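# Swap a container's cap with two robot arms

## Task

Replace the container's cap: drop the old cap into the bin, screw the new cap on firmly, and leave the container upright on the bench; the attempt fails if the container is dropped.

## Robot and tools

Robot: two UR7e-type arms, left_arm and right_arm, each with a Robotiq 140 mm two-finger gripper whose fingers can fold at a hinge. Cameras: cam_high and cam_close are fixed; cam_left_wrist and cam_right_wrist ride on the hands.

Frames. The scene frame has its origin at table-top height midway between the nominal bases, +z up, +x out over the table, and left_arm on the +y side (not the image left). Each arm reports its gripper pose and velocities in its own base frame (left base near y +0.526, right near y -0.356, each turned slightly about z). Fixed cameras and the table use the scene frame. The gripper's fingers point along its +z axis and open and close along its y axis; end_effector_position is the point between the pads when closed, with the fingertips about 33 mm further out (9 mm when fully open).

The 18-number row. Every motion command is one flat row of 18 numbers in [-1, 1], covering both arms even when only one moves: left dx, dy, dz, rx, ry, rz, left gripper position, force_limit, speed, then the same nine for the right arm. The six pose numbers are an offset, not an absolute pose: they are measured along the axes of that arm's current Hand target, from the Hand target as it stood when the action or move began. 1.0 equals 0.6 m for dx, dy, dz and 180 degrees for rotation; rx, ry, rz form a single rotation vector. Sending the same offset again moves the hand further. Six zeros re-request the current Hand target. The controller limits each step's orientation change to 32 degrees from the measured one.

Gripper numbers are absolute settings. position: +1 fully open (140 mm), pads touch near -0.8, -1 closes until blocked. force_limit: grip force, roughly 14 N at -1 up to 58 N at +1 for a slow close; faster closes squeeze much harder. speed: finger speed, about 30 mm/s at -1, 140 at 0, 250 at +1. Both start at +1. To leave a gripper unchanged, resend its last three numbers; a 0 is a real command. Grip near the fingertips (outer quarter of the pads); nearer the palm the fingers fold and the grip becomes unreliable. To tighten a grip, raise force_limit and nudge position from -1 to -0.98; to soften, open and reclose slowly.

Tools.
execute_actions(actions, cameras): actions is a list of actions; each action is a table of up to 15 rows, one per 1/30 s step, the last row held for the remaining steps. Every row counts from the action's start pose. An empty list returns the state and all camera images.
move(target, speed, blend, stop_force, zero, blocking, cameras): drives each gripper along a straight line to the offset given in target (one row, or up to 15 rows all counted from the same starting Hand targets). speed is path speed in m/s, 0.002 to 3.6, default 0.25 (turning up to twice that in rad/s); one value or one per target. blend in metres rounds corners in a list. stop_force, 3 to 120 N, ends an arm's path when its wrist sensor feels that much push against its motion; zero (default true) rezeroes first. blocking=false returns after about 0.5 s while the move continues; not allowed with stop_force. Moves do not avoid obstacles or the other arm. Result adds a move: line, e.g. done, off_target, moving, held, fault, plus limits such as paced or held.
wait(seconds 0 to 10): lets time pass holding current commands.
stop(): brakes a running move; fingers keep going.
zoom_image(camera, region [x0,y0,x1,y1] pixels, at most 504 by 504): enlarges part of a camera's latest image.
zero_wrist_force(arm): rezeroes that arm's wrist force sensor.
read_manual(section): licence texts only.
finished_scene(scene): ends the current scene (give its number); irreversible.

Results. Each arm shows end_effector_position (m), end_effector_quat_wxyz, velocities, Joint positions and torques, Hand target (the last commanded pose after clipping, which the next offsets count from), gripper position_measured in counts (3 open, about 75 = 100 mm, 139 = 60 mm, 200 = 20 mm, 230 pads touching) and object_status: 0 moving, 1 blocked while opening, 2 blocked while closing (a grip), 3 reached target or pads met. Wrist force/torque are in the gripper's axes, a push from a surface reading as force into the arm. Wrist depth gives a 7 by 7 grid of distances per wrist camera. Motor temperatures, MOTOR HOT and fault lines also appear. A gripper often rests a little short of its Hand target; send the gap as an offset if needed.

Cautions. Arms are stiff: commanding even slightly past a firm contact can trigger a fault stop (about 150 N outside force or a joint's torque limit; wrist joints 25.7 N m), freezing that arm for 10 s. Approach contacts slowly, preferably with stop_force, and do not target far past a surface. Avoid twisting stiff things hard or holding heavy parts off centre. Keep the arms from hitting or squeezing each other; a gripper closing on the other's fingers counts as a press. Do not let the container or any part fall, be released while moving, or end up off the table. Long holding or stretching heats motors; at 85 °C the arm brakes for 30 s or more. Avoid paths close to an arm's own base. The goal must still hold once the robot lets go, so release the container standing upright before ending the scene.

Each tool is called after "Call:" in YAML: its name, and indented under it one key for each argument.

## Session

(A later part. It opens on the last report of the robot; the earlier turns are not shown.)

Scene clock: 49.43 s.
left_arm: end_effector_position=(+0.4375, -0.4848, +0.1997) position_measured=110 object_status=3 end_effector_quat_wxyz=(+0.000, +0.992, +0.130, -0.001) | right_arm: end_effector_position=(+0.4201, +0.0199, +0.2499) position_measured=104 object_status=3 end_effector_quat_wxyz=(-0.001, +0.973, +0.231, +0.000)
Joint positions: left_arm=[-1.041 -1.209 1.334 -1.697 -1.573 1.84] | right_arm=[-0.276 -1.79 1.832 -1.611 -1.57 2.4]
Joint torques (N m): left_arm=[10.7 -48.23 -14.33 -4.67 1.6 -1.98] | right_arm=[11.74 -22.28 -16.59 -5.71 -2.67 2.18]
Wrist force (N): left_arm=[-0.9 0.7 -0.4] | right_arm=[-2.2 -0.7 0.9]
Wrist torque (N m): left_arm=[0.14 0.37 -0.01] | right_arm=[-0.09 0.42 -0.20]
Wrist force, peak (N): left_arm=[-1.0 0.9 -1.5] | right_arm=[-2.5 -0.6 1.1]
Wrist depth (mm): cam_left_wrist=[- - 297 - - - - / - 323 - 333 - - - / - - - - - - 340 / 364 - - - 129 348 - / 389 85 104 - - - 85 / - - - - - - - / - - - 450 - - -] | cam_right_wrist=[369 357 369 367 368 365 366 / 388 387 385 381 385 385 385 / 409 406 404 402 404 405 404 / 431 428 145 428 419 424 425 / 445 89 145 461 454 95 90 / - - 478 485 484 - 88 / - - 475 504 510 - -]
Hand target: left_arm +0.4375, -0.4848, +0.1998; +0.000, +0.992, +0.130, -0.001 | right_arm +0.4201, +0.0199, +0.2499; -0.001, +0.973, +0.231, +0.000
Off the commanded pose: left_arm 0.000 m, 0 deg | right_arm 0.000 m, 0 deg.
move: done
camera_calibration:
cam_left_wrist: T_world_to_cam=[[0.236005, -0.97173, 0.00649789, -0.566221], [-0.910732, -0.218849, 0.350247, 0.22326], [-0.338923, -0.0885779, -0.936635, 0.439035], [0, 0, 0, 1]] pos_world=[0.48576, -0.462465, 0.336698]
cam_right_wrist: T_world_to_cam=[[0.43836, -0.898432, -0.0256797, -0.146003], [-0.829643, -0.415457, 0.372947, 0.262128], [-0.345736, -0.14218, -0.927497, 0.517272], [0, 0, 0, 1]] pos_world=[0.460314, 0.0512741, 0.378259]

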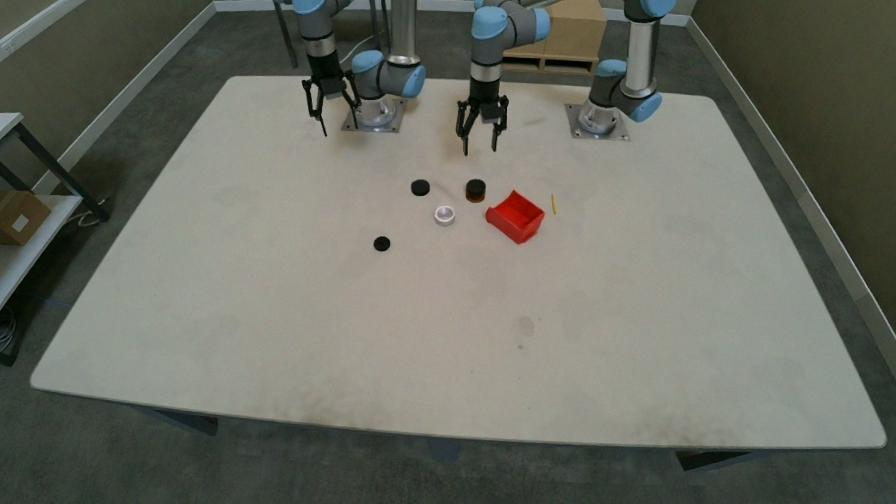

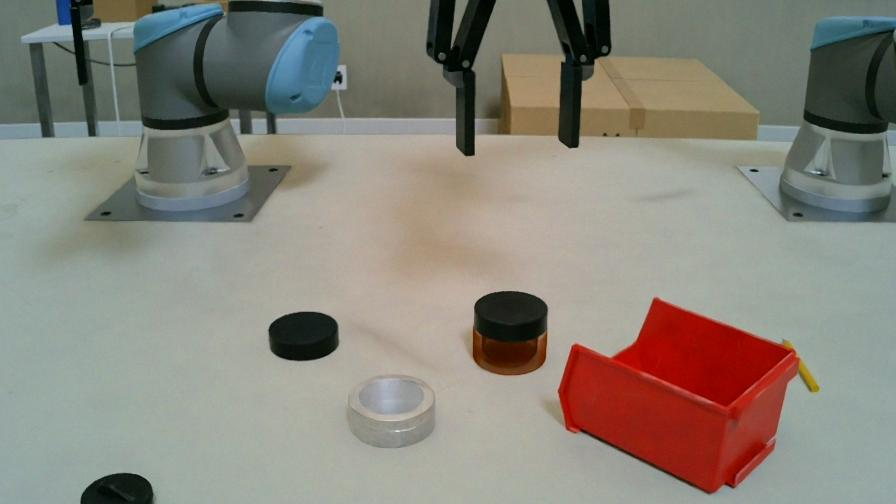

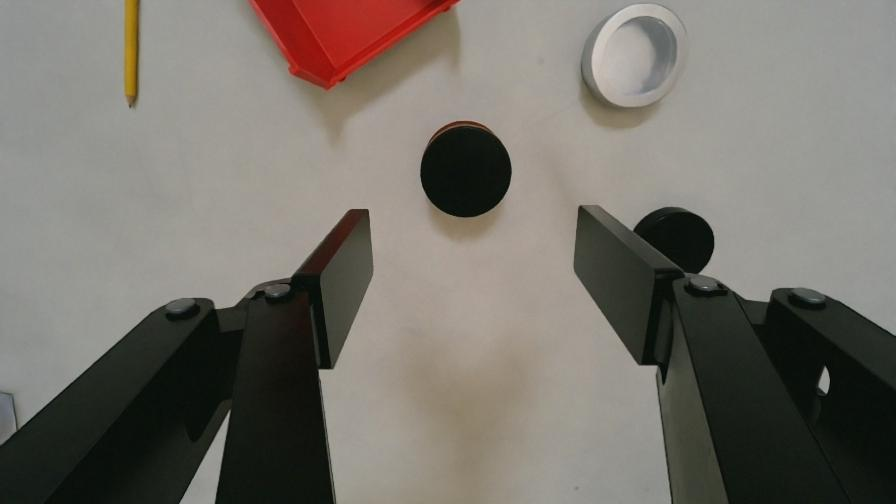

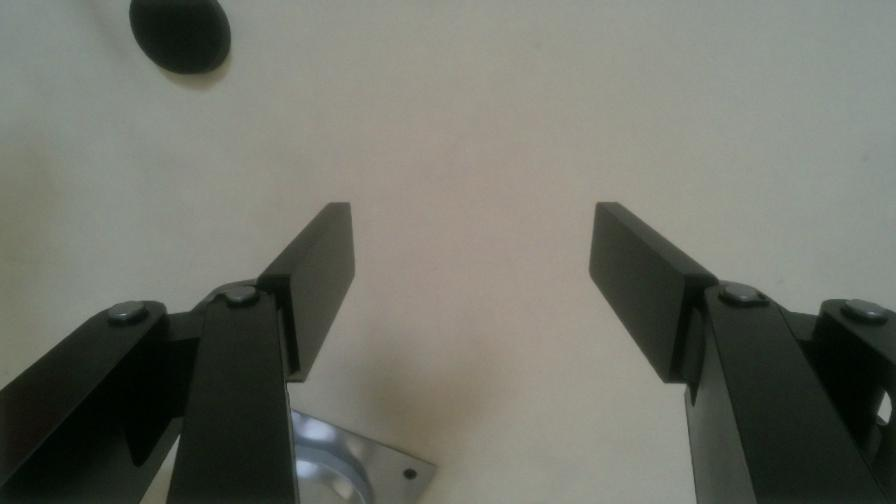

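Call:
move:
  target: [-0.2119,-0.0225,0.2857,-0.02647,0.43274,0.03269,0.3,-1,1, 0,0,0,0,0,0.748,0.2,-1,-0.7]
  speed: 0.4
  cameras: ["cam_left_wrist", "cam_close"]

Scene clock: 54.53 s.
left_arm: end_effector_position=(+0.3109, -0.5046, +0.0286) position_measured=91 object_status=3 end_effector_quat_wxyz=(-0.043, +0.776, +0.054, +0.627) | right_arm: end_effector_position=(+0.4201, +0.0199, +0.2499) position_measured=104 object_status=3 end_effector_quat_wxyz=(+0.000, -0.588, +0.809, +0.001)
Joint positions: left_arm=[-1.8 -0.925 1.891 -1.505 -0.421 0.499] | right_arm=[-0.276 -1.79 1.832 -1.611 -1.57 4.75]
Joint torques (N m): left_arm=[-9.93 -36.5 -21.16 0.84 -0.19 -1.41] | right_arm=[11.44 -7.49 -34.9 -0.59 -2.77 2.13]
Wrist force (N): left_arm=[-0.5 -0.7 0.4] | right_arm=[-2.5 -0.7 1.0]
Wrist torque (N m): left_arm=[-0.17 0.05 0.05] | right_arm=[-0.10 0.50 -0.20]
Wrist force, peak (N): left_arm=[-1.2 1.1 -0.3] | right_arm=[-2.5 -0.7 1.0]
Wrist depth (mm): cam_left_wrist=[- 2150 1850 2130 2317 1717 795 / - - 378 359 - - - / - 309 - - - - - / - 238 141 - - 216 205 / - 87 121 - - 102 84 / - - 158 - 156 - - / - - - 126 - - -] | cam_right_wrist=[369 369 367 369 366 365 369 / 388 386 387 386 386 386 386 / 406 405 401 405 407 407 405 / 420 429 145 429 421 422 422 / - 89 145 455 447 95 83 / - - 482 482 482 - 89 / - - 516 503 521 - -]
Hand target: left_arm +0.3109, -0.5046, +0.0286; -0.043, +0.776, +0.054, +0.627 | right_arm +0.4201, +0.0199, +0.2499; +0.000, -0.588, +0.809, +0.001
Off the commanded pose: left_arm 0.000 m, 0 deg | right_arm 0.000 m, 0 deg.
move: done
camera_calibration:
cam_left_wrist: T_world_to_cam=[[0.12744, -0.99166, -0.0191953, -0.530067], [-0.53533, -0.0524785, -0.843011, 0.164887], [0.834973, 0.117709, -0.537554, -0.0381868], [0, 0, 0, 1]] pos_world=[0.187706, -0.512499, 0.108299]
Images, in order (width x height): cam_close 896x504, cam_left_wrist 896x504.

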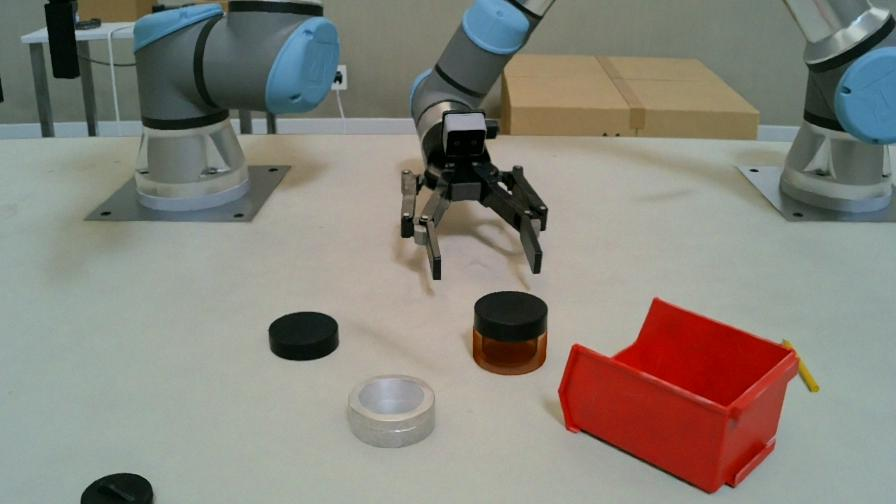

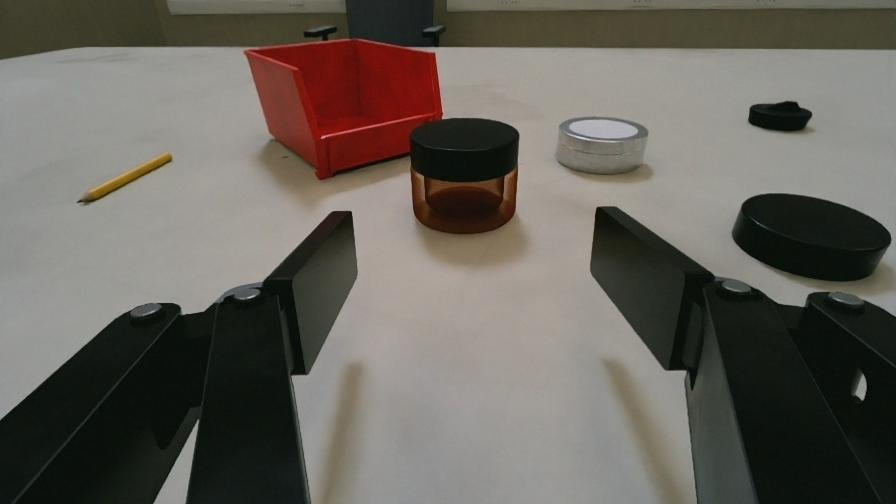

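Call:
move:
  target: [0,0,0.18333,0,0,0,0.3,-1,1, -0.631,0.221,0.0833,0,0,0,0.2,-1,-0.7]
  speed: 0.25
  cameras: ["all"]

Scene clock: 57.43 s.
left_arm: end_effector_position=(+0.4174, -0.4899, +0.0055) position_measured=91 object_status=3 end_effector_quat_wxyz=(-0.043, +0.776, +0.054, +0.627) | right_arm: end_effector_position=(+0.4105, +0.4210, +0.2003) position_measured=104 object_status=3 end_effector_quat_wxyz=(+0.000, -0.588, +0.809, +0.001)
Joint positions: left_arm=[-1.603 -0.861 1.976 -2.016 -0.271 0.882] | right_arm=[0.569 -1.366 1.538 -1.743 -1.57 5.594]
Joint torques (N m): left_arm=[10.5 -35.96 -2.19 -3.5 3.29 1.89] | right_arm=[11.18 -26.48 -33.55 -0.55 -2.66 1.96]
Wrist force (N): left_arm=[0.1 -0.3 0.0] | right_arm=[-2.4 -0.4 0.9]
Wrist torque (N m): left_arm=[-0.18 -0.06 0.00] | right_arm=[-0.04 0.45 -0.20]
Wrist force, peak (N): left_arm=[-0.3 -0.9 0.4] | right_arm=[-4.2 -0.2 1.1]
Wrist depth (mm): cam_left_wrist=[1836 286 307 1909 - 2022 - / - 299 316 242 - - - / - - 217 130 138 200 - / 208 - 140 127 145 - - / - 87 107 - 144 - 86 / - - - - 120 - - / - - - 106 105 - -] | cam_right_wrist=[323 322 320 321 321 263 241 / 339 338 334 333 332 283 337 / 355 355 354 303 316 353 353 / 376 370 145 372 165 369 373 / 387 89 110 384 396 95 90 / - - - 421 413 - 88 / - - - 448 447 - -]
Hand target: left_arm +0.4174, -0.4899, +0.0055; -0.043, +0.776, +0.054, +0.627 | right_arm +0.4105, +0.4210, +0.2003; +0.000, -0.588, +0.809, +0.001
Off the commanded pose: left_arm 0.000 m, 0 deg | right_arm 0.000 m, 0 deg.
move: done
camera_calibration:
cam_left_wrist: T_world_to_cam=[[0.127664, -0.991632, -0.0191732, -0.529461], [-0.535002, -0.0525731, -0.843213, 0.203075], [0.83515, 0.117905, -0.537237, -0.141253], [0, 0, 0, 1]] pos_world=[0.294206, -0.4977, 0.0851973]
cam_right_wrist: T_world_to_cam=[[-0.947309, 0.319435, -0.0238275, 0.272996], [0.287943, 0.881782, 0.373563, -0.565665], [0.14034, 0.347019, -0.927299, 0.119531], [0, 0, 0, 1]] pos_world=[0.404716, 0.370109, 0.328657]

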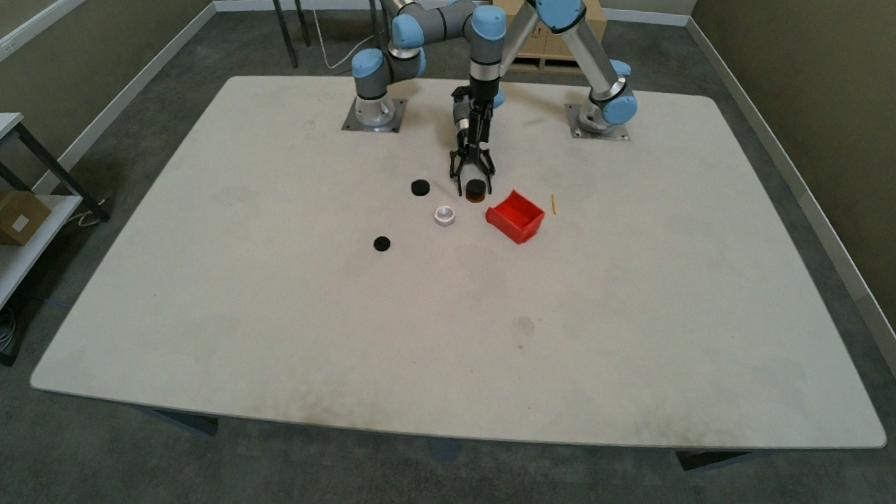

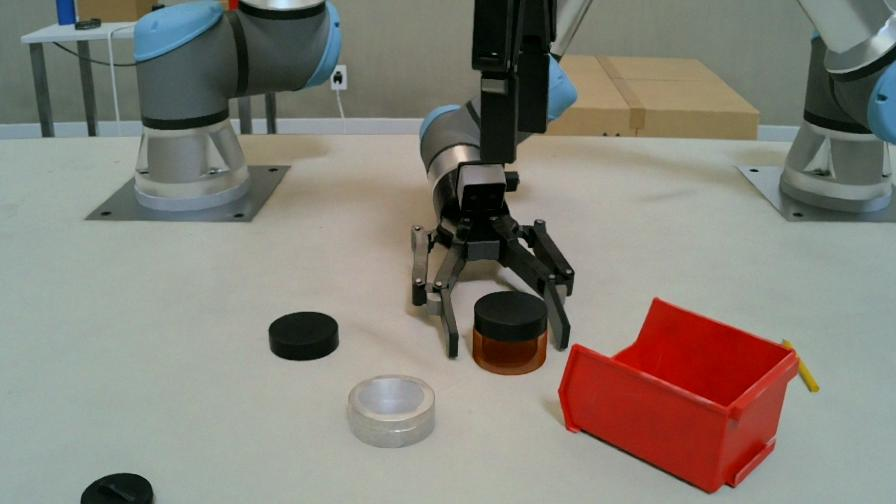

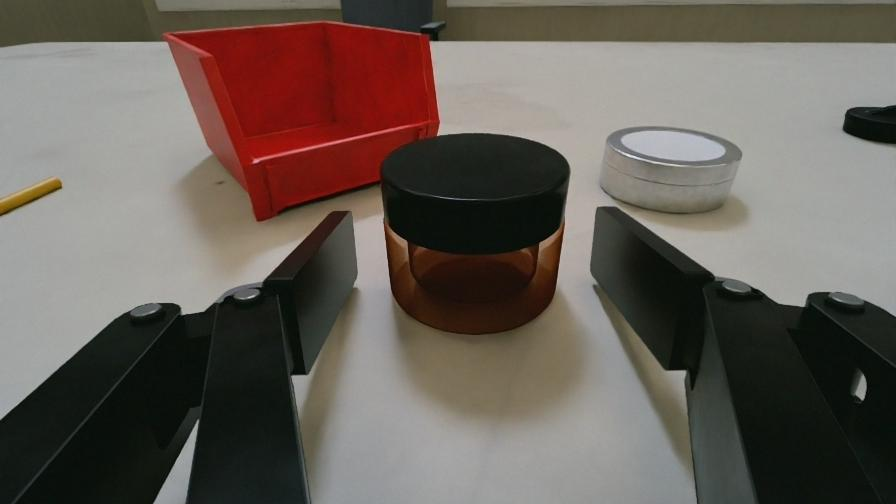

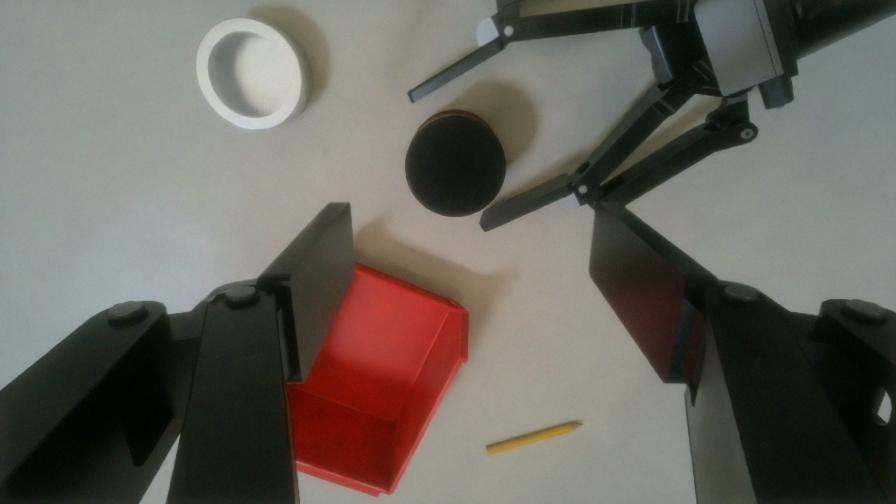

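Call:
move:
  target: [0,-0.002,0,0,0,0,0.3,-1,-1, 0,0,0,0,0,0,0.2,-1,-0.7]
  speed: 0.05

Call:
execute_actions:
  actions:
    - [[0,0,0,0,0,0,-1,-1,-1,0,0,0,0,0,0,0.2,-1,-0.7]]
    - [[0,0,0,0,0,0,-1,-1,-1,0,0,0,0,0,0,0.2,-1,-0.7]]
    - [[0,0,0,0,0,0,-1,-1,-1,0,0,0,0,0,0,0.2,-1,-0.7]]
    - [[0,0,0,0,0,0,-1,-1,-1,0,0,0,0,0,0,0.2,-1,-0.7]]
  cameras: ["cam_close", "cam_left_wrist", "cam_right_wrist"]

Scene clock: 58.60 s.
left_arm: end_effector_position=(+0.4173, -0.4887, +0.0055) position_measured=91 object_status=3 end_effector_quat_wxyz=(-0.043, +0.776, +0.054, +0.627) | right_arm: end_effector_position=(+0.4105, +0.4210, +0.2003) position_measured=104 object_status=3 end_effector_quat_wxyz=(+0.000, -0.588, +0.809, +0.001)
Joint positions: left_arm=[-1.604 -0.862 1.98 -2.017 -0.271 0.881] | right_arm=[0.569 -1.366 1.538 -1.743 -1.57 5.594]
Joint torques (N m): left_arm=[-8.83 -47.92 -1.09 -3.4 0.56 -1.95] | right_arm=[11.85 -25.68 -34.06 -0.51 -2.65 2.08]
Wrist force (N): left_arm=[0.1 -0.2 0.1] | right_arm=[-2.3 -0.7 0.9]
Wrist torque (N m): left_arm=[-0.17 -0.04 0.04] | right_arm=[-0.09 0.42 -0.20]
Wrist force, peak (N): left_arm=[-0.1 -0.7 -0.2] | right_arm=[-2.4 -0.5 1.1]
Wrist depth (mm): cam_left_wrist=[- 284 314 1850 2251 1924 - / - 338 316 242 - - 324 / - - 215 125 230 - - / - 203 142 123 131 - - / - 87 121 156 142 107 84 / - - 130 - 127 - - / - - - 106 105 - -] | cam_right_wrist=[322 321 317 317 320 263 234 / 338 337 333 335 337 285 336 / 356 355 355 307 328 353 354 / 376 370 145 375 164 370 374 / 388 89 109 390 396 95 90 / - - - 420 420 - 88 / - - - 450 447 - -]
Hand target: left_arm +0.4173, -0.4887, +0.0055; -0.043, +0.776, +0.054, +0.627 | right_arm +0.4105, +0.4210, +0.2003; +0.000, -0.588, +0.809, +0.001
Off the commanded pose: left_arm 0.000 m, 0 deg | right_arm 0.000 m, 0 deg.
move: done

Scene clock: 60.80 s.
left_arm: end_effector_position=(+0.4173, -0.4887, +0.0055) position_measured=134 object_status=2 end_effector_quat_wxyz=(-0.043, +0.776, +0.054, +0.627) | right_arm: end_effector_position=(+0.4105, +0.4210, +0.2003) position_measured=104 object_status=3 end_effector_quat_wxyz=(+0.000, -0.588, +0.809, +0.001)
Joint positions: left_arm=[-1.604 -0.862 1.98 -2.018 -0.271 0.881] | right_arm=[0.569 -1.366 1.538 -1.743 -1.57 5.594]
Joint torques (N m): left_arm=[-5.78 -41.45 -3.63 -1.92 1.51 -1.63] | right_arm=[12.14 -25.64 -33.93 -0.47 -2.67 2.12]
Wrist force (N): left_arm=[2.3 -0.9 -0.9] | right_arm=[-2.2 -0.3 1.2]
Wrist torque (N m): left_arm=[-0.16 -0.08 0.01] | right_arm=[-0.02 0.41 -0.20]
Wrist force, peak (N): left_arm=[2.4 -1.1 -1.0] | right_arm=[-2.4 -0.5 1.2]
Wrist depth (mm): cam_left_wrist=[- 291 312 692 - - 1580 / - 293 315 262 - - - / - - 215 131 222 - - / - - 117 - 138 - 181 / - - 109 144 140 89 - / - - 125 124 128 - - / - - - - 106 - -] | cam_right_wrist=[323 324 322 318 286 263 240 / 338 335 337 334 333 284 337 / 355 353 355 304 321 353 354 / 375 370 145 373 165 371 373 / 388 89 109 380 396 95 85 / - - 411 428 423 - 88 / - - - 448 449 - -]
Hand target: left_arm +0.4173, -0.4887, +0.0055; -0.043, +0.776, +0.054, +0.627 | right_arm +0.4105, +0.4210, +0.2003; +0.000, -0.588, +0.809, +0.001
Off the commanded pose: left_arm 0.000 m, 0 deg | right_arm 0.000 m, 0 deg.
Step readings (end_effector_position of left_arm | right_arm):
0: (+0.4173, -0.4887, +0.0055) | (+0.4105, +0.4210, +0.2003)
1: (+0.4173, -0.4887, +0.0055) | (+0.4105, +0.4210, +0.2003)
2: (+0.4173, -0.4887, +0.0055) | (+0.4105, +0.4210, +0.2003)
4: (+0.4173, -0.4887, +0.0055) | (+0.4105, +0.4210, +0.2003)
8: (+0.4173, -0.4887, +0.0055) | (+0.4105, +0.4210, +0.2003)
15: (+0.4173, -0.4887, +0.0055) | (+0.4105, +0.4210, +0.2003)
16: (+0.4173, -0.4887, +0.0055) | (+0.4105, +0.4210, +0.2003)
17: (+0.4173, -0.4887, +0.0055) | (+0.4105, +0.4210, +0.2003)
19: (+0.4173, -0.4887, +0.0055) | (+0.4105, +0.4210, +0.2003)
23: (+0.4173, -0.4887, +0.0055) | (+0.4105, +0.4210, +0.2003)
30: (+0.4173, -0.4887, +0.0055) | (+0.4105, +0.4210, +0.2003)
31: (+0.4173, -0.4887, +0.0055) | (+0.4105, +0.4210, +0.2003)
32: (+0.4173, -0.4887, +0.0055) | (+0.4105, +0.4210, +0.2003)
34: (+0.4173, -0.4887, +0.0055) | (+0.4105, +0.4210, +0.2003)
38: (+0.4173, -0.4887, +0.0055) | (+0.4105, +0.4210, +0.2003)
45: (+0.4173, -0.4887, +0.0055) | (+0.4105, +0.4210, +0.2003)
46: (+0.4173, -0.4887, +0.0055) | (+0.4105, +0.4210, +0.2003)
47: (+0.4173, -0.4887, +0.0055) | (+0.4105, +0.4210, +0.2003)
49: (+0.4173, -0.4887, +0.0055) | (+0.4105, +0.4210, +0.2003)
53: (+0.4173, -0.4887, +0.0055) | (+0.4105, +0.4210, +0.2003)
60: (+0.4173, -0.4887, +0.0055) | (+0.4105, +0.4210, +0.2003)
camera_calibration:
cam_left_wrist: T_world_to_cam=[[0.127583, -0.991643, -0.0191368, -0.528243], [-0.535123, -0.0525773, -0.843136, 0.203112], [0.835084, 0.117811, -0.537359, -0.141328], [0, 0, 0, 1]] pos_world=[0.294106, -0.496499, 0.085198]
cam_right_wrist: T_world_to_cam=[[-0.947305, 0.319443, -0.0238574, 0.27297], [0.287953, 0.881814, 0.37348, -0.565741], [0.140344, 0.34693, -0.927331, 0.119538], [0, 0, 0, 1]] pos_world=[0.404716, 0.370208, 0.328657]
Images, in order (width x height): cam_close 896x504, cam_left_wrist 896x504, cam_right_wrist 896x504.

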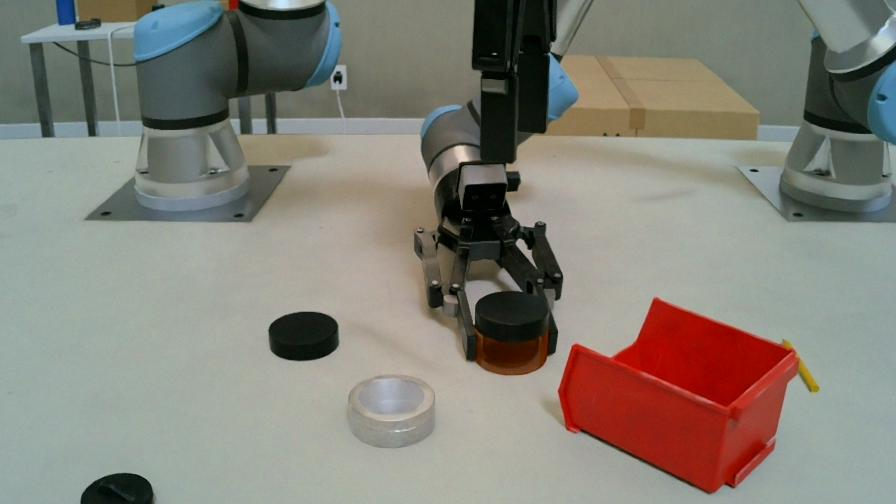

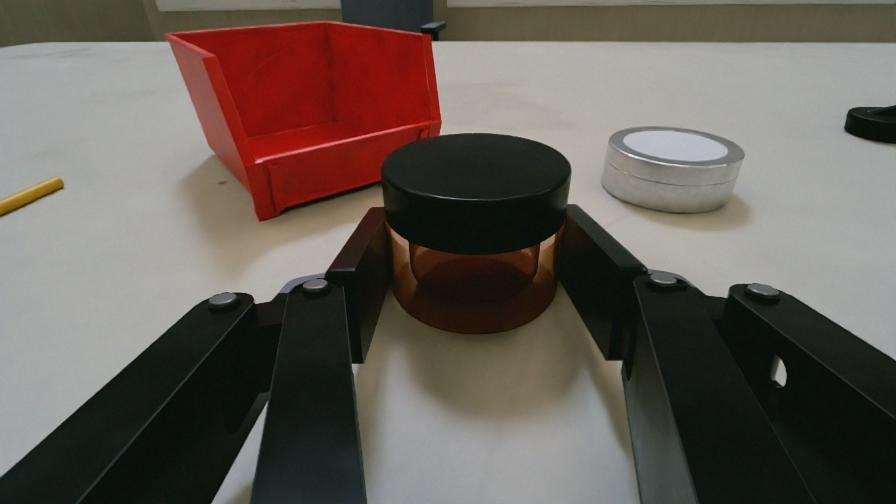

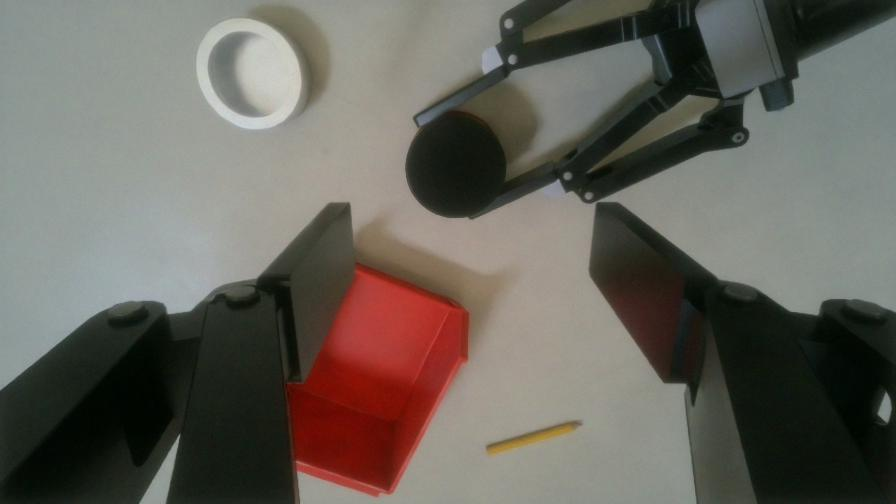

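Call:
execute_actions:
  actions:
    - [[0,0,0,0,0,0,-0.98,1,-1,0,0,0,0,0,0,0.2,-1,-0.7]]
    - [[0,0,0,0,0,0,-0.98,1,-1,0,0,0,0,0,0,0.2,-1,-0.7]]
  cameras: ["cam_right_wrist"]

Call:
zoom_image:
  camera: "cam_right_wrist"
  region: [380, 90, 540, 240]

Scene clock: 62.13 s.
left_arm: end_effector_position=(+0.4173, -0.4887, +0.0055) position_measured=138 object_status=2 end_effector_quat_wxyz=(-0.043, +0.776, +0.054, +0.627) | right_arm: end_effector_position=(+0.4105, +0.4210, +0.2003) position_measured=104 object_status=3 end_effector_quat_wxyz=(+0.000, -0.588, +0.809, +0.001)
Joint positions: left_arm=[-1.604 -0.862 1.98 -2.018 -0.271 0.881] | right_arm=[0.569 -1.366 1.538 -1.743 -1.57 5.594]
Joint torques (N m): left_arm=[-3.63 -37.69 -5.81 -0.61 1.95 -1.38] | right_arm=[11.71 -25.88 -33.96 -0.5 -2.74 2.11]
Wrist force (N): left_arm=[6.1 -0.9 -2.8] | right_arm=[-2.4 -0.6 1.0]
Wrist torque (N m): left_arm=[-0.21 -0.13 0.07] | right_arm=[-0.08 0.45 -0.20]
Wrist force, peak (N): left_arm=[6.4 -0.7 -2.8] | right_arm=[-2.5 -0.5 1.0]
Wrist depth (mm): cam_left_wrist=[- 286 309 694 2039 2317 1794 / - 301 316 257 - - - / - 280 216 127 140 211 - / - - - 125 137 - - / - 81 109 - 123 89 - / - - - - - - - / - - - 106 106 - -] | cam_right_wrist=[322 324 317 319 286 262 239 / 339 338 333 334 335 283 336 / 353 355 353 302 327 354 353 / 377 371 145 374 165 371 374 / 388 89 110 392 395 95 90 / - - 401 416 420 - 88 / - - - 447 447 - -]
Hand target: left_arm +0.4173, -0.4887, +0.0055; -0.043, +0.776, +0.054, +0.627 | right_arm +0.4105, +0.4210, +0.2003; +0.000, -0.588, +0.809, +0.001
Off the commanded pose: left_arm 0.000 m, 0 deg | right_arm 0.000 m, 0 deg.
Step readings (end_effector_position of left_arm | right_arm):
0: (+0.4173, -0.4887, +0.0055) | (+0.4105, +0.4210, +0.2003)
1: (+0.4173, -0.4887, +0.0055) | (+0.4105, +0.4210, +0.2003)
2: (+0.4173, -0.4887, +0.0055) | (+0.4105, +0.4210, +0.2003)
4: (+0.4173, -0.4887, +0.0055) | (+0.4105, +0.4210, +0.2003)
8: (+0.4173, -0.4887, +0.0055) | (+0.4105, +0.4210, +0.2003)
15: (+0.4173, -0.4887, +0.0055) | (+0.4105, +0.4210, +0.2003)
16: (+0.4173, -0.4887, +0.0055) | (+0.4105, +0.4210, +0.2003)
17: (+0.4173, -0.4887, +0.0055) | (+0.4105, +0.4210, +0.2003)
19: (+0.4173, -0.4887, +0.0055) | (+0.4105, +0.4210, +0.2003)
23: (+0.4173, -0.4887, +0.0055) | (+0.4105, +0.4210, +0.2003)
30: (+0.4173, -0.4887, +0.0055) | (+0.4105, +0.4210, +0.2003)
camera_calibration:
cam_right_wrist: T_world_to_cam=[[-0.947305, 0.319443, -0.0238574, 0.27297], [0.287953, 0.881814, 0.37348, -0.565741], [0.140344, 0.34693, -0.927331, 0.119538], [0, 0, 0, 1]] pos_world=[0.404716, 0.370208, 0.328657]
Images, in order (width x height): cam_right_wrist 896x504.

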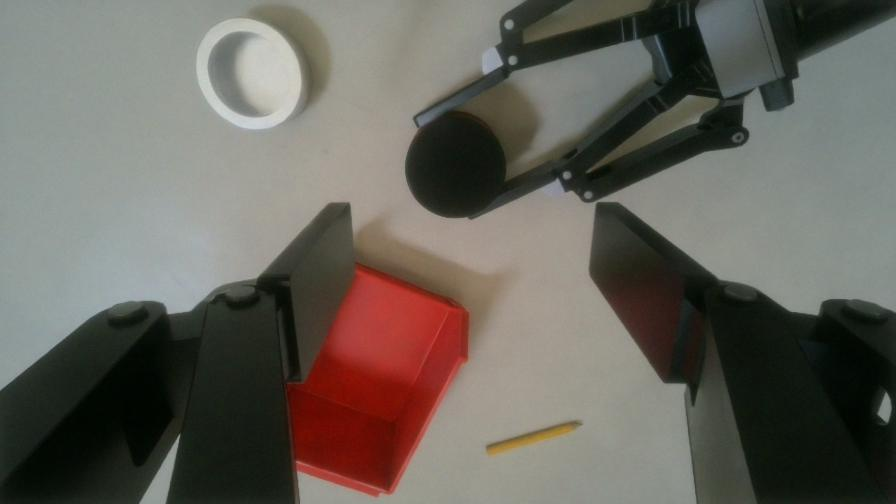

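Scaled by 3.150 from the camera's 896x504 image, which has a finer 1280x720 frame.

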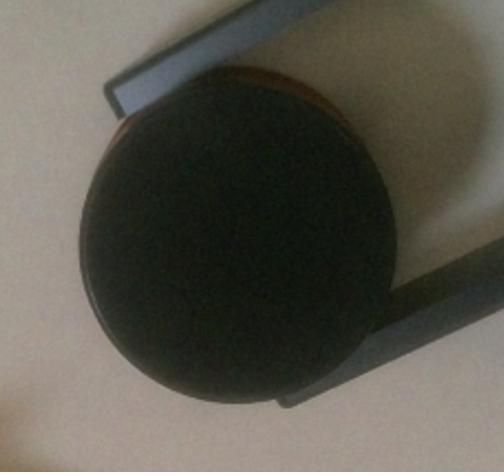

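Call:
move:
  target:
    - [0,0,0,0,0,0,-0.98,1,-1, -0.0053,-0.0063,0.205,0,0,0,0.2,-1,-1]
    - [0,0,0,0,0,0,-0.98,1,-1, -0.0053,-0.0063,0.2472,0,0,0,0.2,-1,-1]
  speed: [0.2, 0.05]
  blend: [0.005, 0]
  cameras: ["cam_right_wrist", "cam_left_wrist"]

Scene clock: 64.27 s.
left_arm: end_effector_position=(+0.4173, -0.4887, +0.0055) position_measured=138 object_status=2 end_effector_quat_wxyz=(-0.043, +0.776, +0.054, +0.627) | right_arm: end_effector_position=(+0.4150, +0.4230, +0.0521) position_measured=104 object_status=3 end_effector_quat_wxyz=(+0.000, -0.588, +0.809, +0.001)
Joint positions: left_arm=[-1.604 -0.862 1.98 -2.018 -0.271 0.881] | right_arm=[0.567 -1.234 1.77 -2.107 -1.57 5.593]
Joint torques (N m): left_arm=[1.27 -35.55 -9.29 -0.5 2.12 -1.1] | right_arm=[8.39 -29.04 -13.5 -5.8 2.78 1.91]
Wrist force (N): left_arm=[6.1 -0.8 -2.7] | right_arm=[-2.3 -0.6 0.9]
Wrist torque (N m): left_arm=[-0.20 -0.11 0.06] | right_arm=[-0.05 0.45 -0.11]
Wrist force, peak (N): left_arm=[6.5 -0.8 -2.9] | right_arm=[-2.4 -0.4 2.2]
Wrist depth (mm): cam_left_wrist=[- 275 82 84 156 2075 1836 / - 268 97 91 171 - - / - - 201 122 151 - 231 / 183 - - 174 138 - - / - 81 109 - 140 86 140 / - - 121 - - - - / - - - - 106 - -] | cam_right_wrist=[184 180 183 183 146 183 182 / 191 189 193 189 192 192 153 / 203 203 200 153 200 180 156 / 214 214 138 160 160 166 164 / 221 89 145 229 226 95 85 / - - 220 238 239 - 88 / - - 254 249 256 - -]
Hand target: left_arm +0.4173, -0.4887, +0.0055; -0.043, +0.776, +0.054, +0.627 | right_arm +0.4150, +0.4230, +0.0520; +0.000, -0.588, +0.809, +0.001
Off the commanded pose: left_arm 0.000 m, 0 deg | right_arm 0.000 m, 0 deg.
move: done
camera_calibration:
cam_left_wrist: T_world_to_cam=[[0.127583, -0.991643, -0.0191368, -0.528243], [-0.535123, -0.0525773, -0.843136, 0.203112], [0.835084, 0.117811, -0.537359, -0.141328], [0, 0, 0, 1]] pos_world=[0.294106, -0.496499, 0.085198]
cam_right_wrist: T_world_to_cam=[[-0.947305, 0.319443, -0.0238574, 0.27309], [0.287953, 0.881814, 0.37348, -0.513362], [0.140344, 0.34693, -0.927331, -0.0191831], [0, 0, 0, 1]] pos_world=[0.409216, 0.372108, 0.180457]
Images, in order (width x height): cam_left_wrist 896x504, cam_right_wrist 896x504.

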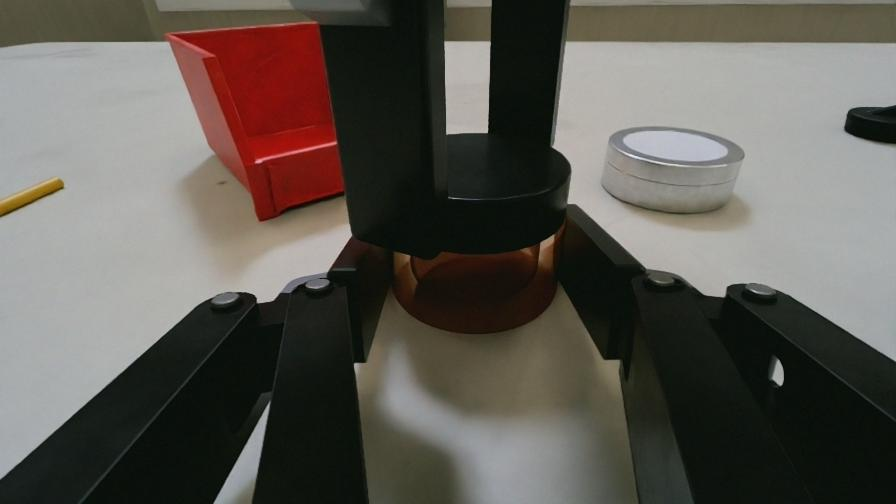

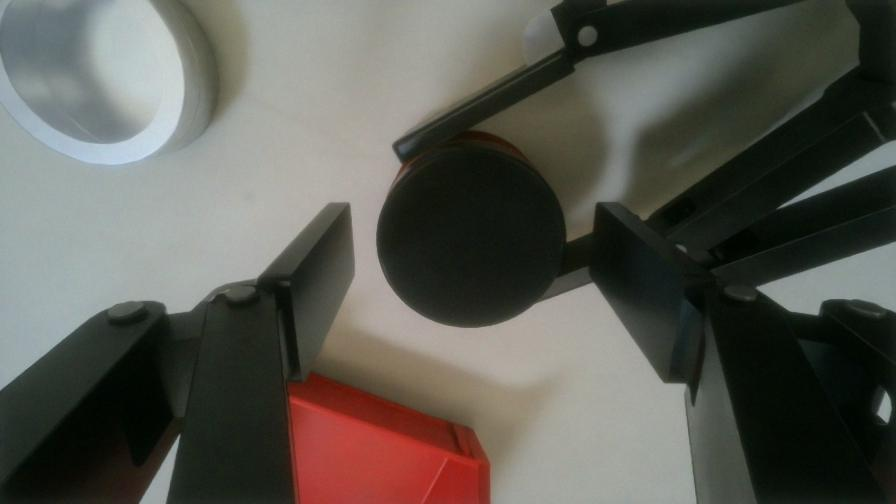

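Call:
move:
  target: [0,0,0,0,0,0,-0.98,1,-1, 0.0037,-0.0008,0,0,0,0,0.2,-1,-1]
  speed: 0.05

Call:
execute_actions:
  actions:
    - [[0,0,0,0,0,0,-0.98,1,-1,0,0,0,0,0,0,-1,-1,-1]]
    - [[0,0,0,0,0,0,-0.98,1,-1,0,0,0,0,0,0,-1,-1,-1]]
    - [[0,0,0,0,0,0,-0.98,1,-1,0,0,0,0,0,0,-1,-1,-1]]
  cameras: ["cam_right_wrist"]

Scene clock: 65.37 s.
left_arm: end_effector_position=(+0.4173, -0.4887, +0.0055) position_measured=138 object_status=2 end_effector_quat_wxyz=(-0.043, +0.776, +0.054, +0.627) | right_arm: end_effector_position=(+0.4148, +0.4209, +0.0520) position_measured=104 object_status=3 end_effector_quat_wxyz=(+0.000, -0.588, +0.809, +0.001)
Joint positions: left_arm=[-1.604 -0.862 1.98 -2.018 -0.271 0.881] | right_arm=[0.565 -1.237 1.775 -2.109 -1.57 5.59]
Joint torques (N m): left_arm=[4.49 -35.84 -10.5 -0.56 2.2 -0.84] | right_arm=[-10.79 -43.72 -14.49 -5.5 2.43 -1.82]
Wrist force (N): left_arm=[6.2 -0.7 -3.0] | right_arm=[-2.2 -0.6 0.9]
Wrist torque (N m): left_arm=[-0.18 -0.15 0.07] | right_arm=[-0.07 0.42 -0.11]
Wrist force, peak (N): left_arm=[6.3 -0.6 -3.1] | right_arm=[-2.5 -0.3 1.1]
Wrist depth (mm): cam_left_wrist=[- 279 - 84 155 - - / - 308 98 91 173 - 317 / - 263 201 100 241 - 246 / 196 - - 123 139 185 - / - 85 109 - 121 90 - / - - - - - - - / - - - - - - -] | cam_right_wrist=[184 179 184 183 147 139 149 / 191 188 192 189 192 192 156 / 203 203 202 153 200 186 155 / 214 214 138 160 160 166 163 / 221 89 145 226 225 95 85 / - - 226 240 239 - 88 / - - 250 217 255 - -]
Hand target: left_arm +0.4173, -0.4887, +0.0055; -0.043, +0.776, +0.054, +0.627 | right_arm +0.4148, +0.4208, +0.0520; +0.000, -0.588, +0.809, +0.001
Off the commanded pose: left_arm 0.000 m, 0 deg | right_arm 0.000 m, 0 deg.
move: done

Scene clock: 67.07 s.
left_arm: end_effector_position=(+0.4173, -0.4887, +0.0055) position_measured=138 object_status=2 end_effector_quat_wxyz=(-0.043, +0.776, +0.054, +0.627) | right_arm: end_effector_position=(+0.4148, +0.4207, +0.0520) position_measured=136 object_status=2 end_effector_quat_wxyz=(+0.000, -0.588, +0.809, +0.001)
Joint positions: left_arm=[-1.604 -0.862 1.98 -2.017 -0.271 0.881] | right_arm=[0.564 -1.238 1.776 -2.109 -1.57 5.59]
Joint torques (N m): left_arm=[6.91 -35.11 -13.73 -1.03 1.96 -0.36] | right_arm=[11.27 -29.82 -13.34 1.69 1.99 -1.85]
Wrist force (N): left_arm=[6.3 -2.9 -5.6] | right_arm=[-1.4 -8.6 -3.8]
Wrist torque (N m): left_arm=[-0.14 -0.13 0.06] | right_arm=[0.22 0.39 -0.11]
Wrist force, peak (N): left_arm=[6.4 -3.2 -5.5] | right_arm=[-1.5 -8.7 -3.7]
Wrist depth (mm): cam_left_wrist=[2039 285 297 92 147 2150 - / - 261 315 102 158 - - / - - 216 110 152 - - / - - - 121 139 - 183 / - 81 109 150 143 92 140 / - - - 124 128 - - / - - - 106 106 - -] | cam_right_wrist=[184 180 183 183 147 140 181 / 191 189 192 189 192 193 156 / 203 202 202 155 200 198 155 / 214 214 153 160 156 168 164 / 224 90 123 226 165 90 220 / - - 83 240 240 69 90 / - - - 217 255 - 71]
Hand target: left_arm +0.4173, -0.4887, +0.0055; -0.043, +0.776, +0.054, +0.627 | right_arm +0.4148, +0.4208, +0.0520; +0.000, -0.588, +0.809, +0.001
Off the commanded pose: left_arm 0.000 m, 0 deg | right_arm 0.000 m, 0 deg.
Step readings (end_effector_position of left_arm | right_arm):
0: (+0.4173, -0.4887, +0.0055) | (+0.4148, +0.4209, +0.0520)
1: (+0.4173, -0.4887, +0.0055) | (+0.4148, +0.4208, +0.0520)
2: (+0.4173, -0.4887, +0.0055) | (+0.4148, +0.4208, +0.0520)
4: (+0.4173, -0.4887, +0.0055) | (+0.4148, +0.4208, +0.0520)
8: (+0.4173, -0.4887, +0.0055) | (+0.4148, +0.4208, +0.0520)
15: (+0.4173, -0.4887, +0.0055) | (+0.4148, +0.4208, +0.0520)
16: (+0.4173, -0.4887, +0.0055) | (+0.4148, +0.4208, +0.0520)
17: (+0.4173, -0.4887, +0.0055) | (+0.4148, +0.4208, +0.0520)
19: (+0.4173, -0.4887, +0.0055) | (+0.4148, +0.4208, +0.0520)
23: (+0.4173, -0.4887, +0.0055) | (+0.4149, +0.4208, +0.0520)
30: (+0.4173, -0.4887, +0.0055) | (+0.4149, +0.4208, +0.0520)
31: (+0.4173, -0.4887, +0.0055) | (+0.4149, +0.4208, +0.0520)
32: (+0.4173, -0.4887, +0.0055) | (+0.4148, +0.4208, +0.0520)
34: (+0.4173, -0.4887, +0.0055) | (+0.4148, +0.4207, +0.0520)
38: (+0.4173, -0.4887, +0.0055) | (+0.4148, +0.4207, +0.0520)
45: (+0.4173, -0.4887, +0.0055) | (+0.4148, +0.4207, +0.0520)
camera_calibration:
cam_right_wrist: T_world_to_cam=[[-0.947305, 0.319443, -0.0238574, 0.273601], [0.287953, 0.881814, 0.37348, -0.511327], [0.140344, 0.34693, -0.927331, -0.0184845], [0, 0, 0, 1]] pos_world=[0.409016, 0.369908, 0.180357]
Images, in order (width x height): cam_right_wrist 896x504.

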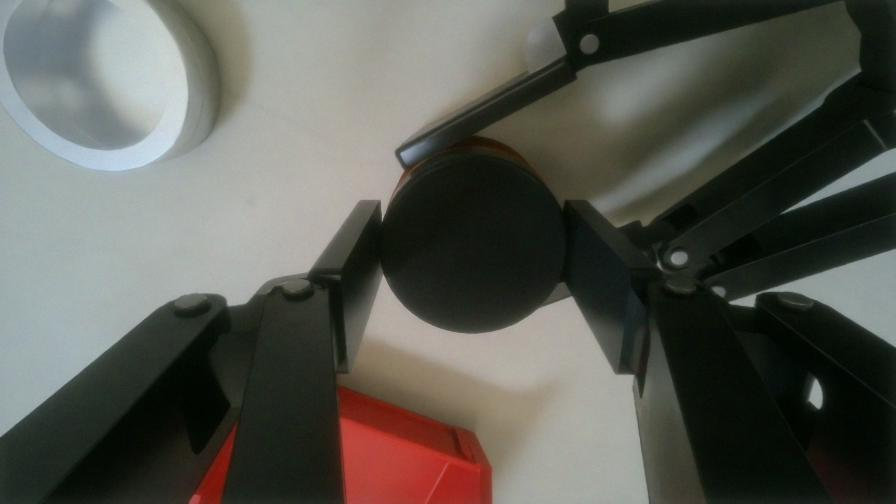

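Call:
move:
  target:
    - [0,-0.0005,0,0,0,0,-0.98,1,-1, 0,-0.0005,0,0,0,0,0.1,-1,0.5]
    - [0,0,0,0,0,0,-0.98,1,-1, 0,-0.0005,0,0,0,-0.5,0.1,-1,0.5]
  speed: [0.1, 0.5]

Call:
execute_actions:
  actions:
    - [[0,0,0,0,0,0,-0.98,1,-1,0,0,0,0,0,0,-1,-1,-1]]
    - [[0,0,0,0,0,0,-0.98,1,-1,0,0,0,0,0,0,-1,-1,-1]]
  cameras: ["cam_right_wrist"]

Scene clock: 70.47 s.
left_arm: end_effector_position=(+0.4173, -0.4887, +0.0055) position_measured=138 object_status=2 end_effector_quat_wxyz=(-0.043, +0.776, +0.054, +0.627) | right_arm: end_effector_position=(+0.4151, +0.4207, +0.0520) position_measured=117 object_status=3 end_effector_quat_wxyz=(+0.000, +0.988, -0.156, +0.000)
Joint positions: left_arm=[-1.604 -0.862 1.98 -2.018 -0.271 0.881] | right_arm=[0.564 -1.237 1.775 -2.109 -1.57 4.019]
Joint torques (N m): left_arm=[8.12 -34.4 -19.59 -0.74 2.05 1.99] | right_arm=[-10.55 -43.24 -13.5 -0.52 2.89 -1.69]
Wrist force (N): left_arm=[5.1 -2.0 -0.7] | right_arm=[-2.3 -0.5 0.8]
Wrist torque (N m): left_arm=[-0.16 -0.12 0.10] | right_arm=[-0.04 0.45 -0.11]
Wrist force, peak (N): left_arm=[6.3 -2.9 -5.7] | right_arm=[-1.6 -8.8 -3.7]
Wrist depth (mm): cam_left_wrist=[- 628 139 1808 - - 630 / - 265 314 249 321 - - / - - 209 131 128 - - / - - - 126 136 - 184 / - 81 109 - 122 86 90 / - - - 125 - - - / - - - 107 109 - -] | cam_right_wrist=[- 179 183 183 183 183 182 / 186 191 192 192 192 192 190 / - 202 200 153 198 202 202 / - 214 128 160 158 211 213 / 221 90 128 186 224 95 220 / - 89 237 204 242 69 89 / - - 256 198 213 - 74]
Hand target: left_arm +0.4173, -0.4887, +0.0055; -0.043, +0.776, +0.054, +0.627 | right_arm +0.4151, +0.4207, +0.0520; +0.000, +0.988, -0.156, +0.000
Off the commanded pose: left_arm 0.000 m, 0 deg | right_arm 0.000 m, 0 deg.
move: done

Scene clock: 71.67 s.
left_arm: end_effector_position=(+0.4173, -0.4887, +0.0055) position_measured=138 object_status=2 end_effector_quat_wxyz=(-0.043, +0.776, +0.054, +0.627) | right_arm: end_effector_position=(+0.4151, +0.4207, +0.0520) position_measured=136 object_status=2 end_effector_quat_wxyz=(+0.000, +0.988, -0.156, +0.000)
Joint positions: left_arm=[-1.604 -0.862 1.98 -2.018 -0.271 0.881] | right_arm=[0.564 -1.237 1.775 -2.109 -1.57 4.019]
Joint torques (N m): left_arm=[9.01 -36.75 7.24 -0.7 -1.19 0.78] | right_arm=[-10.27 -23.71 -13.13 8.25 -8.83 -1.77]
Wrist force (N): left_arm=[-9.0 22.0 -9.6] | right_arm=[-3.6 -27.9 -10.4]
Wrist torque (N m): left_arm=[-0.60 0.07 0.34] | right_arm=[0.92 0.50 -0.14]
Wrist force, peak (N): left_arm=[-9.1 22.2 -10.0] | right_arm=[-3.4 -28.0 -10.4]
Wrist depth (mm): cam_left_wrist=[748 284 292 150 - 1591 - / - 264 316 153 110 - - / - - 212 131 130 - - / - - - 130 126 - 185 / - 81 109 - 121 89 - / - - - 124 124 - - / - - - 106 106 - -] | cam_right_wrist=[- - 184 183 183 183 182 / - 189 193 192 192 192 190 / - 201 203 153 198 203 201 / - 214 153 160 156 211 213 / 225 90 123 187 166 90 221 / - - 113 206 241 69 90 / - - 257 198 198 - 75]
Hand target: left_arm +0.4173, -0.4887, +0.0055; -0.043, +0.776, +0.054, +0.627 | right_arm +0.4151, +0.4207, +0.0520; +0.000, +0.988, -0.156, +0.000
Off the commanded pose: left_arm 0.000 m, 0 deg | right_arm 0.000 m, 0 deg.
Step readings (end_effector_position of left_arm | right_arm):
0: (+0.4173, -0.4887, +0.0055) | (+0.4151, +0.4207, +0.0520)
1: (+0.4173, -0.4887, +0.0055) | (+0.4151, +0.4207, +0.0520)
2: (+0.4173, -0.4887, +0.0055) | (+0.4151, +0.4207, +0.0520)
4: (+0.4173, -0.4887, +0.0055) | (+0.4151, +0.4207, +0.0520)
8: (+0.4173, -0.4887, +0.0055) | (+0.4151, +0.4207, +0.0520)
15: (+0.4173, -0.4887, +0.0055) | (+0.4151, +0.4208, +0.0520)
16: (+0.4173, -0.4887, +0.0055) | (+0.4151, +0.4208, +0.0521)
17: (+0.4173, -0.4887, +0.0055) | (+0.4151, +0.4208, +0.0521)
19: (+0.4173, -0.4887, +0.0055) | (+0.4151, +0.4208, +0.0521)
23: (+0.4173, -0.4887, +0.0055) | (+0.4151, +0.4208, +0.0520)
30: (+0.4173, -0.4887, +0.0055) | (+0.4151, +0.4207, +0.0520)
camera_calibration:
cam_right_wrist: T_world_to_cam=[[-0.319455, -0.947262, -0.0253665, 0.546224], [-0.881934, 0.287419, 0.373608, 0.224215], [-0.346614, 0.141723, -0.92724, 0.269913], [0, 0, 0, 1]] pos_world=[0.465793, 0.414721, 0.180361]
Images, in order (width x height): cam_right_wrist 896x504.

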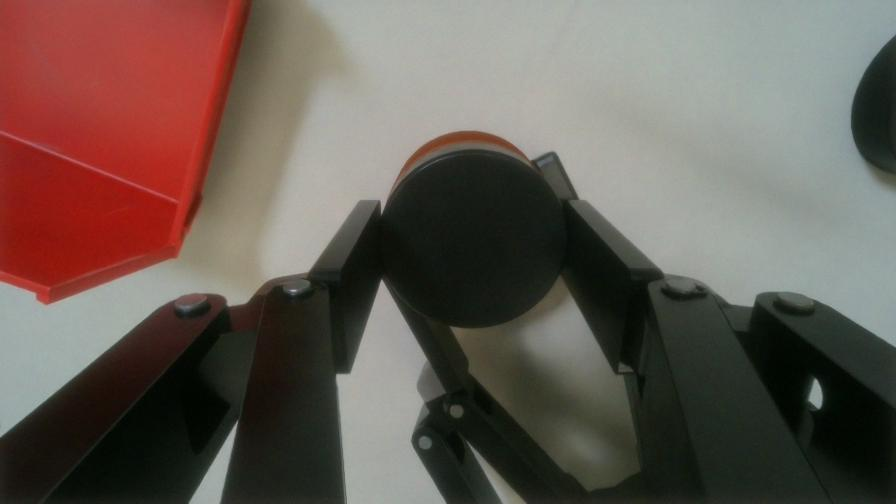

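Call:
move:
  target: [0,0,0,0,0,0,-0.98,1,-1, 0,-0.0017,0,0,0,0,-1,-1,-1]
  speed: 0.02

Call:
execute_actions:
  actions:
    - [[0,0,0,0,0,0,-0.98,1,-1,0,0,0,0,0,0,-0.98,0.6,-1]]

Scene clock: 72.60 s.
left_arm: end_effector_position=(+0.4173, -0.4886, +0.0055) position_measured=138 object_status=2 end_effector_quat_wxyz=(-0.043, +0.776, +0.054, +0.627) | right_arm: end_effector_position=(+0.4154, +0.4215, +0.0519) position_measured=136 object_status=2 end_effector_quat_wxyz=(+0.000, +0.988, -0.156, +0.000)
Joint positions: left_arm=[-1.604 -0.862 1.98 -2.018 -0.271 0.881] | right_arm=[0.565 -1.235 1.773 -2.108 -1.57 4.02]
Joint torques (N m): left_arm=[11.09 -38.54 0.53 -0.45 -1.13 -0.13] | right_arm=[9.02 -19.17 -22.12 2.99 -4.19 2.18]
Wrist force (N): left_arm=[-4.1 11.2 -2.8] | right_arm=[-5.5 -9.2 -14.7]
Wrist torque (N m): left_arm=[-0.51 0.00 0.16] | right_arm=[0.35 0.54 -0.25]
Wrist force, peak (N): left_arm=[-8.5 22.7 -9.8] | right_arm=[-3.5 -28.3 -10.4]
Wrist depth (mm): cam_left_wrist=[1864 - 135 152 102 - 1501 / - 280 314 158 110 - - / - - 214 - 132 213 - / - - 183 127 138 - 193 / - 85 109 - 121 89 - / - - - 129 128 - - / - - - 103 103 - -] | cam_right_wrist=[178 181 183 183 183 183 182 / - 189 193 192 192 192 190 / 193 201 202 153 198 202 203 / - 214 153 160 156 212 213 / 224 90 123 187 165 90 220 / - - 108 205 241 69 90 / - - 257 199 198 - 75]
Hand target: left_arm +0.4173, -0.4887, +0.0055; -0.043, +0.776, +0.054, +0.627 | right_arm +0.4154, +0.4216, +0.0520; +0.000, +0.988, -0.156, +0.000
Off the commanded pose: left_arm 0.000 m, 0 deg | right_arm 0.000 m, 0 deg.
move: done

Scene clock: 73.30 s.
left_arm: end_effector_position=(+0.4173, -0.4886, +0.0055) position_measured=138 object_status=2 end_effector_quat_wxyz=(-0.043, +0.776, +0.054, +0.627) | right_arm: end_effector_position=(+0.4154, +0.4216, +0.0520) position_measured=138 object_status=2 end_effector_quat_wxyz=(+0.000, +0.988, -0.156, +0.000)
Joint positions: left_arm=[-1.604 -0.862 1.98 -2.018 -0.271 0.881] | right_arm=[0.565 -1.235 1.772 -2.108 -1.57 4.02]
Joint torques (N m): left_arm=[11.26 -41.09 -8.83 -0.31 -0.46 -0.88] | right_arm=[7.44 -16.64 -15.39 1.14 0.82 2.17]
Wrist force (N): left_arm=[-3.6 10.7 -2.1] | right_arm=[-10.5 -2.6 -33.4]
Wrist torque (N m): left_arm=[-0.45 -0.01 0.14] | right_arm=[0.08 0.74 -0.25]
Wrist force, peak (N): left_arm=[-3.8 11.2 -2.7] | right_arm=[-10.7 -2.8 -33.6]
Wrist depth (mm): cam_left_wrist=[- 287 293 152 - - - / - 301 314 156 110 - - / - - 215 130 133 - - / - - 192 127 138 - - / - 85 108 151 122 91 - / - - - 124 - - - / - - - 109 - - -] | cam_right_wrist=[- 176 183 183 183 183 182 / - 191 192 192 193 192 191 / - 201 202 153 199 202 202 / 157 214 152 160 150 211 214 / 225 90 121 187 223 91 221 / - - 107 205 240 69 78 / - - 257 199 198 - 75]
Hand target: left_arm +0.4173, -0.4887, +0.0055; -0.043, +0.776, +0.054, +0.627 | right_arm +0.4154, +0.4216, +0.0520; +0.000, +0.988, -0.156, +0.000
Off the commanded pose: left_arm 0.000 m, 0 deg | right_arm 0.000 m, 0 deg.
Step readings (end_effector_position of left_arm | right_arm):
0: (+0.4173, -0.4886, +0.0055) | (+0.4154, +0.4215, +0.0519)
1: (+0.4173, -0.4886, +0.0055) | (+0.4154, +0.4215, +0.0519)
2: (+0.4173, -0.4886, +0.0055) | (+0.4154, +0.4216, +0.0520)
4: (+0.4173, -0.4886, +0.0055) | (+0.4154, +0.4216, +0.0520)
8: (+0.4173, -0.4886, +0.0055) | (+0.4154, +0.4216, +0.0520)
15: (+0.4173, -0.4886, +0.0055) | (+0.4154, +0.4216, +0.0520)


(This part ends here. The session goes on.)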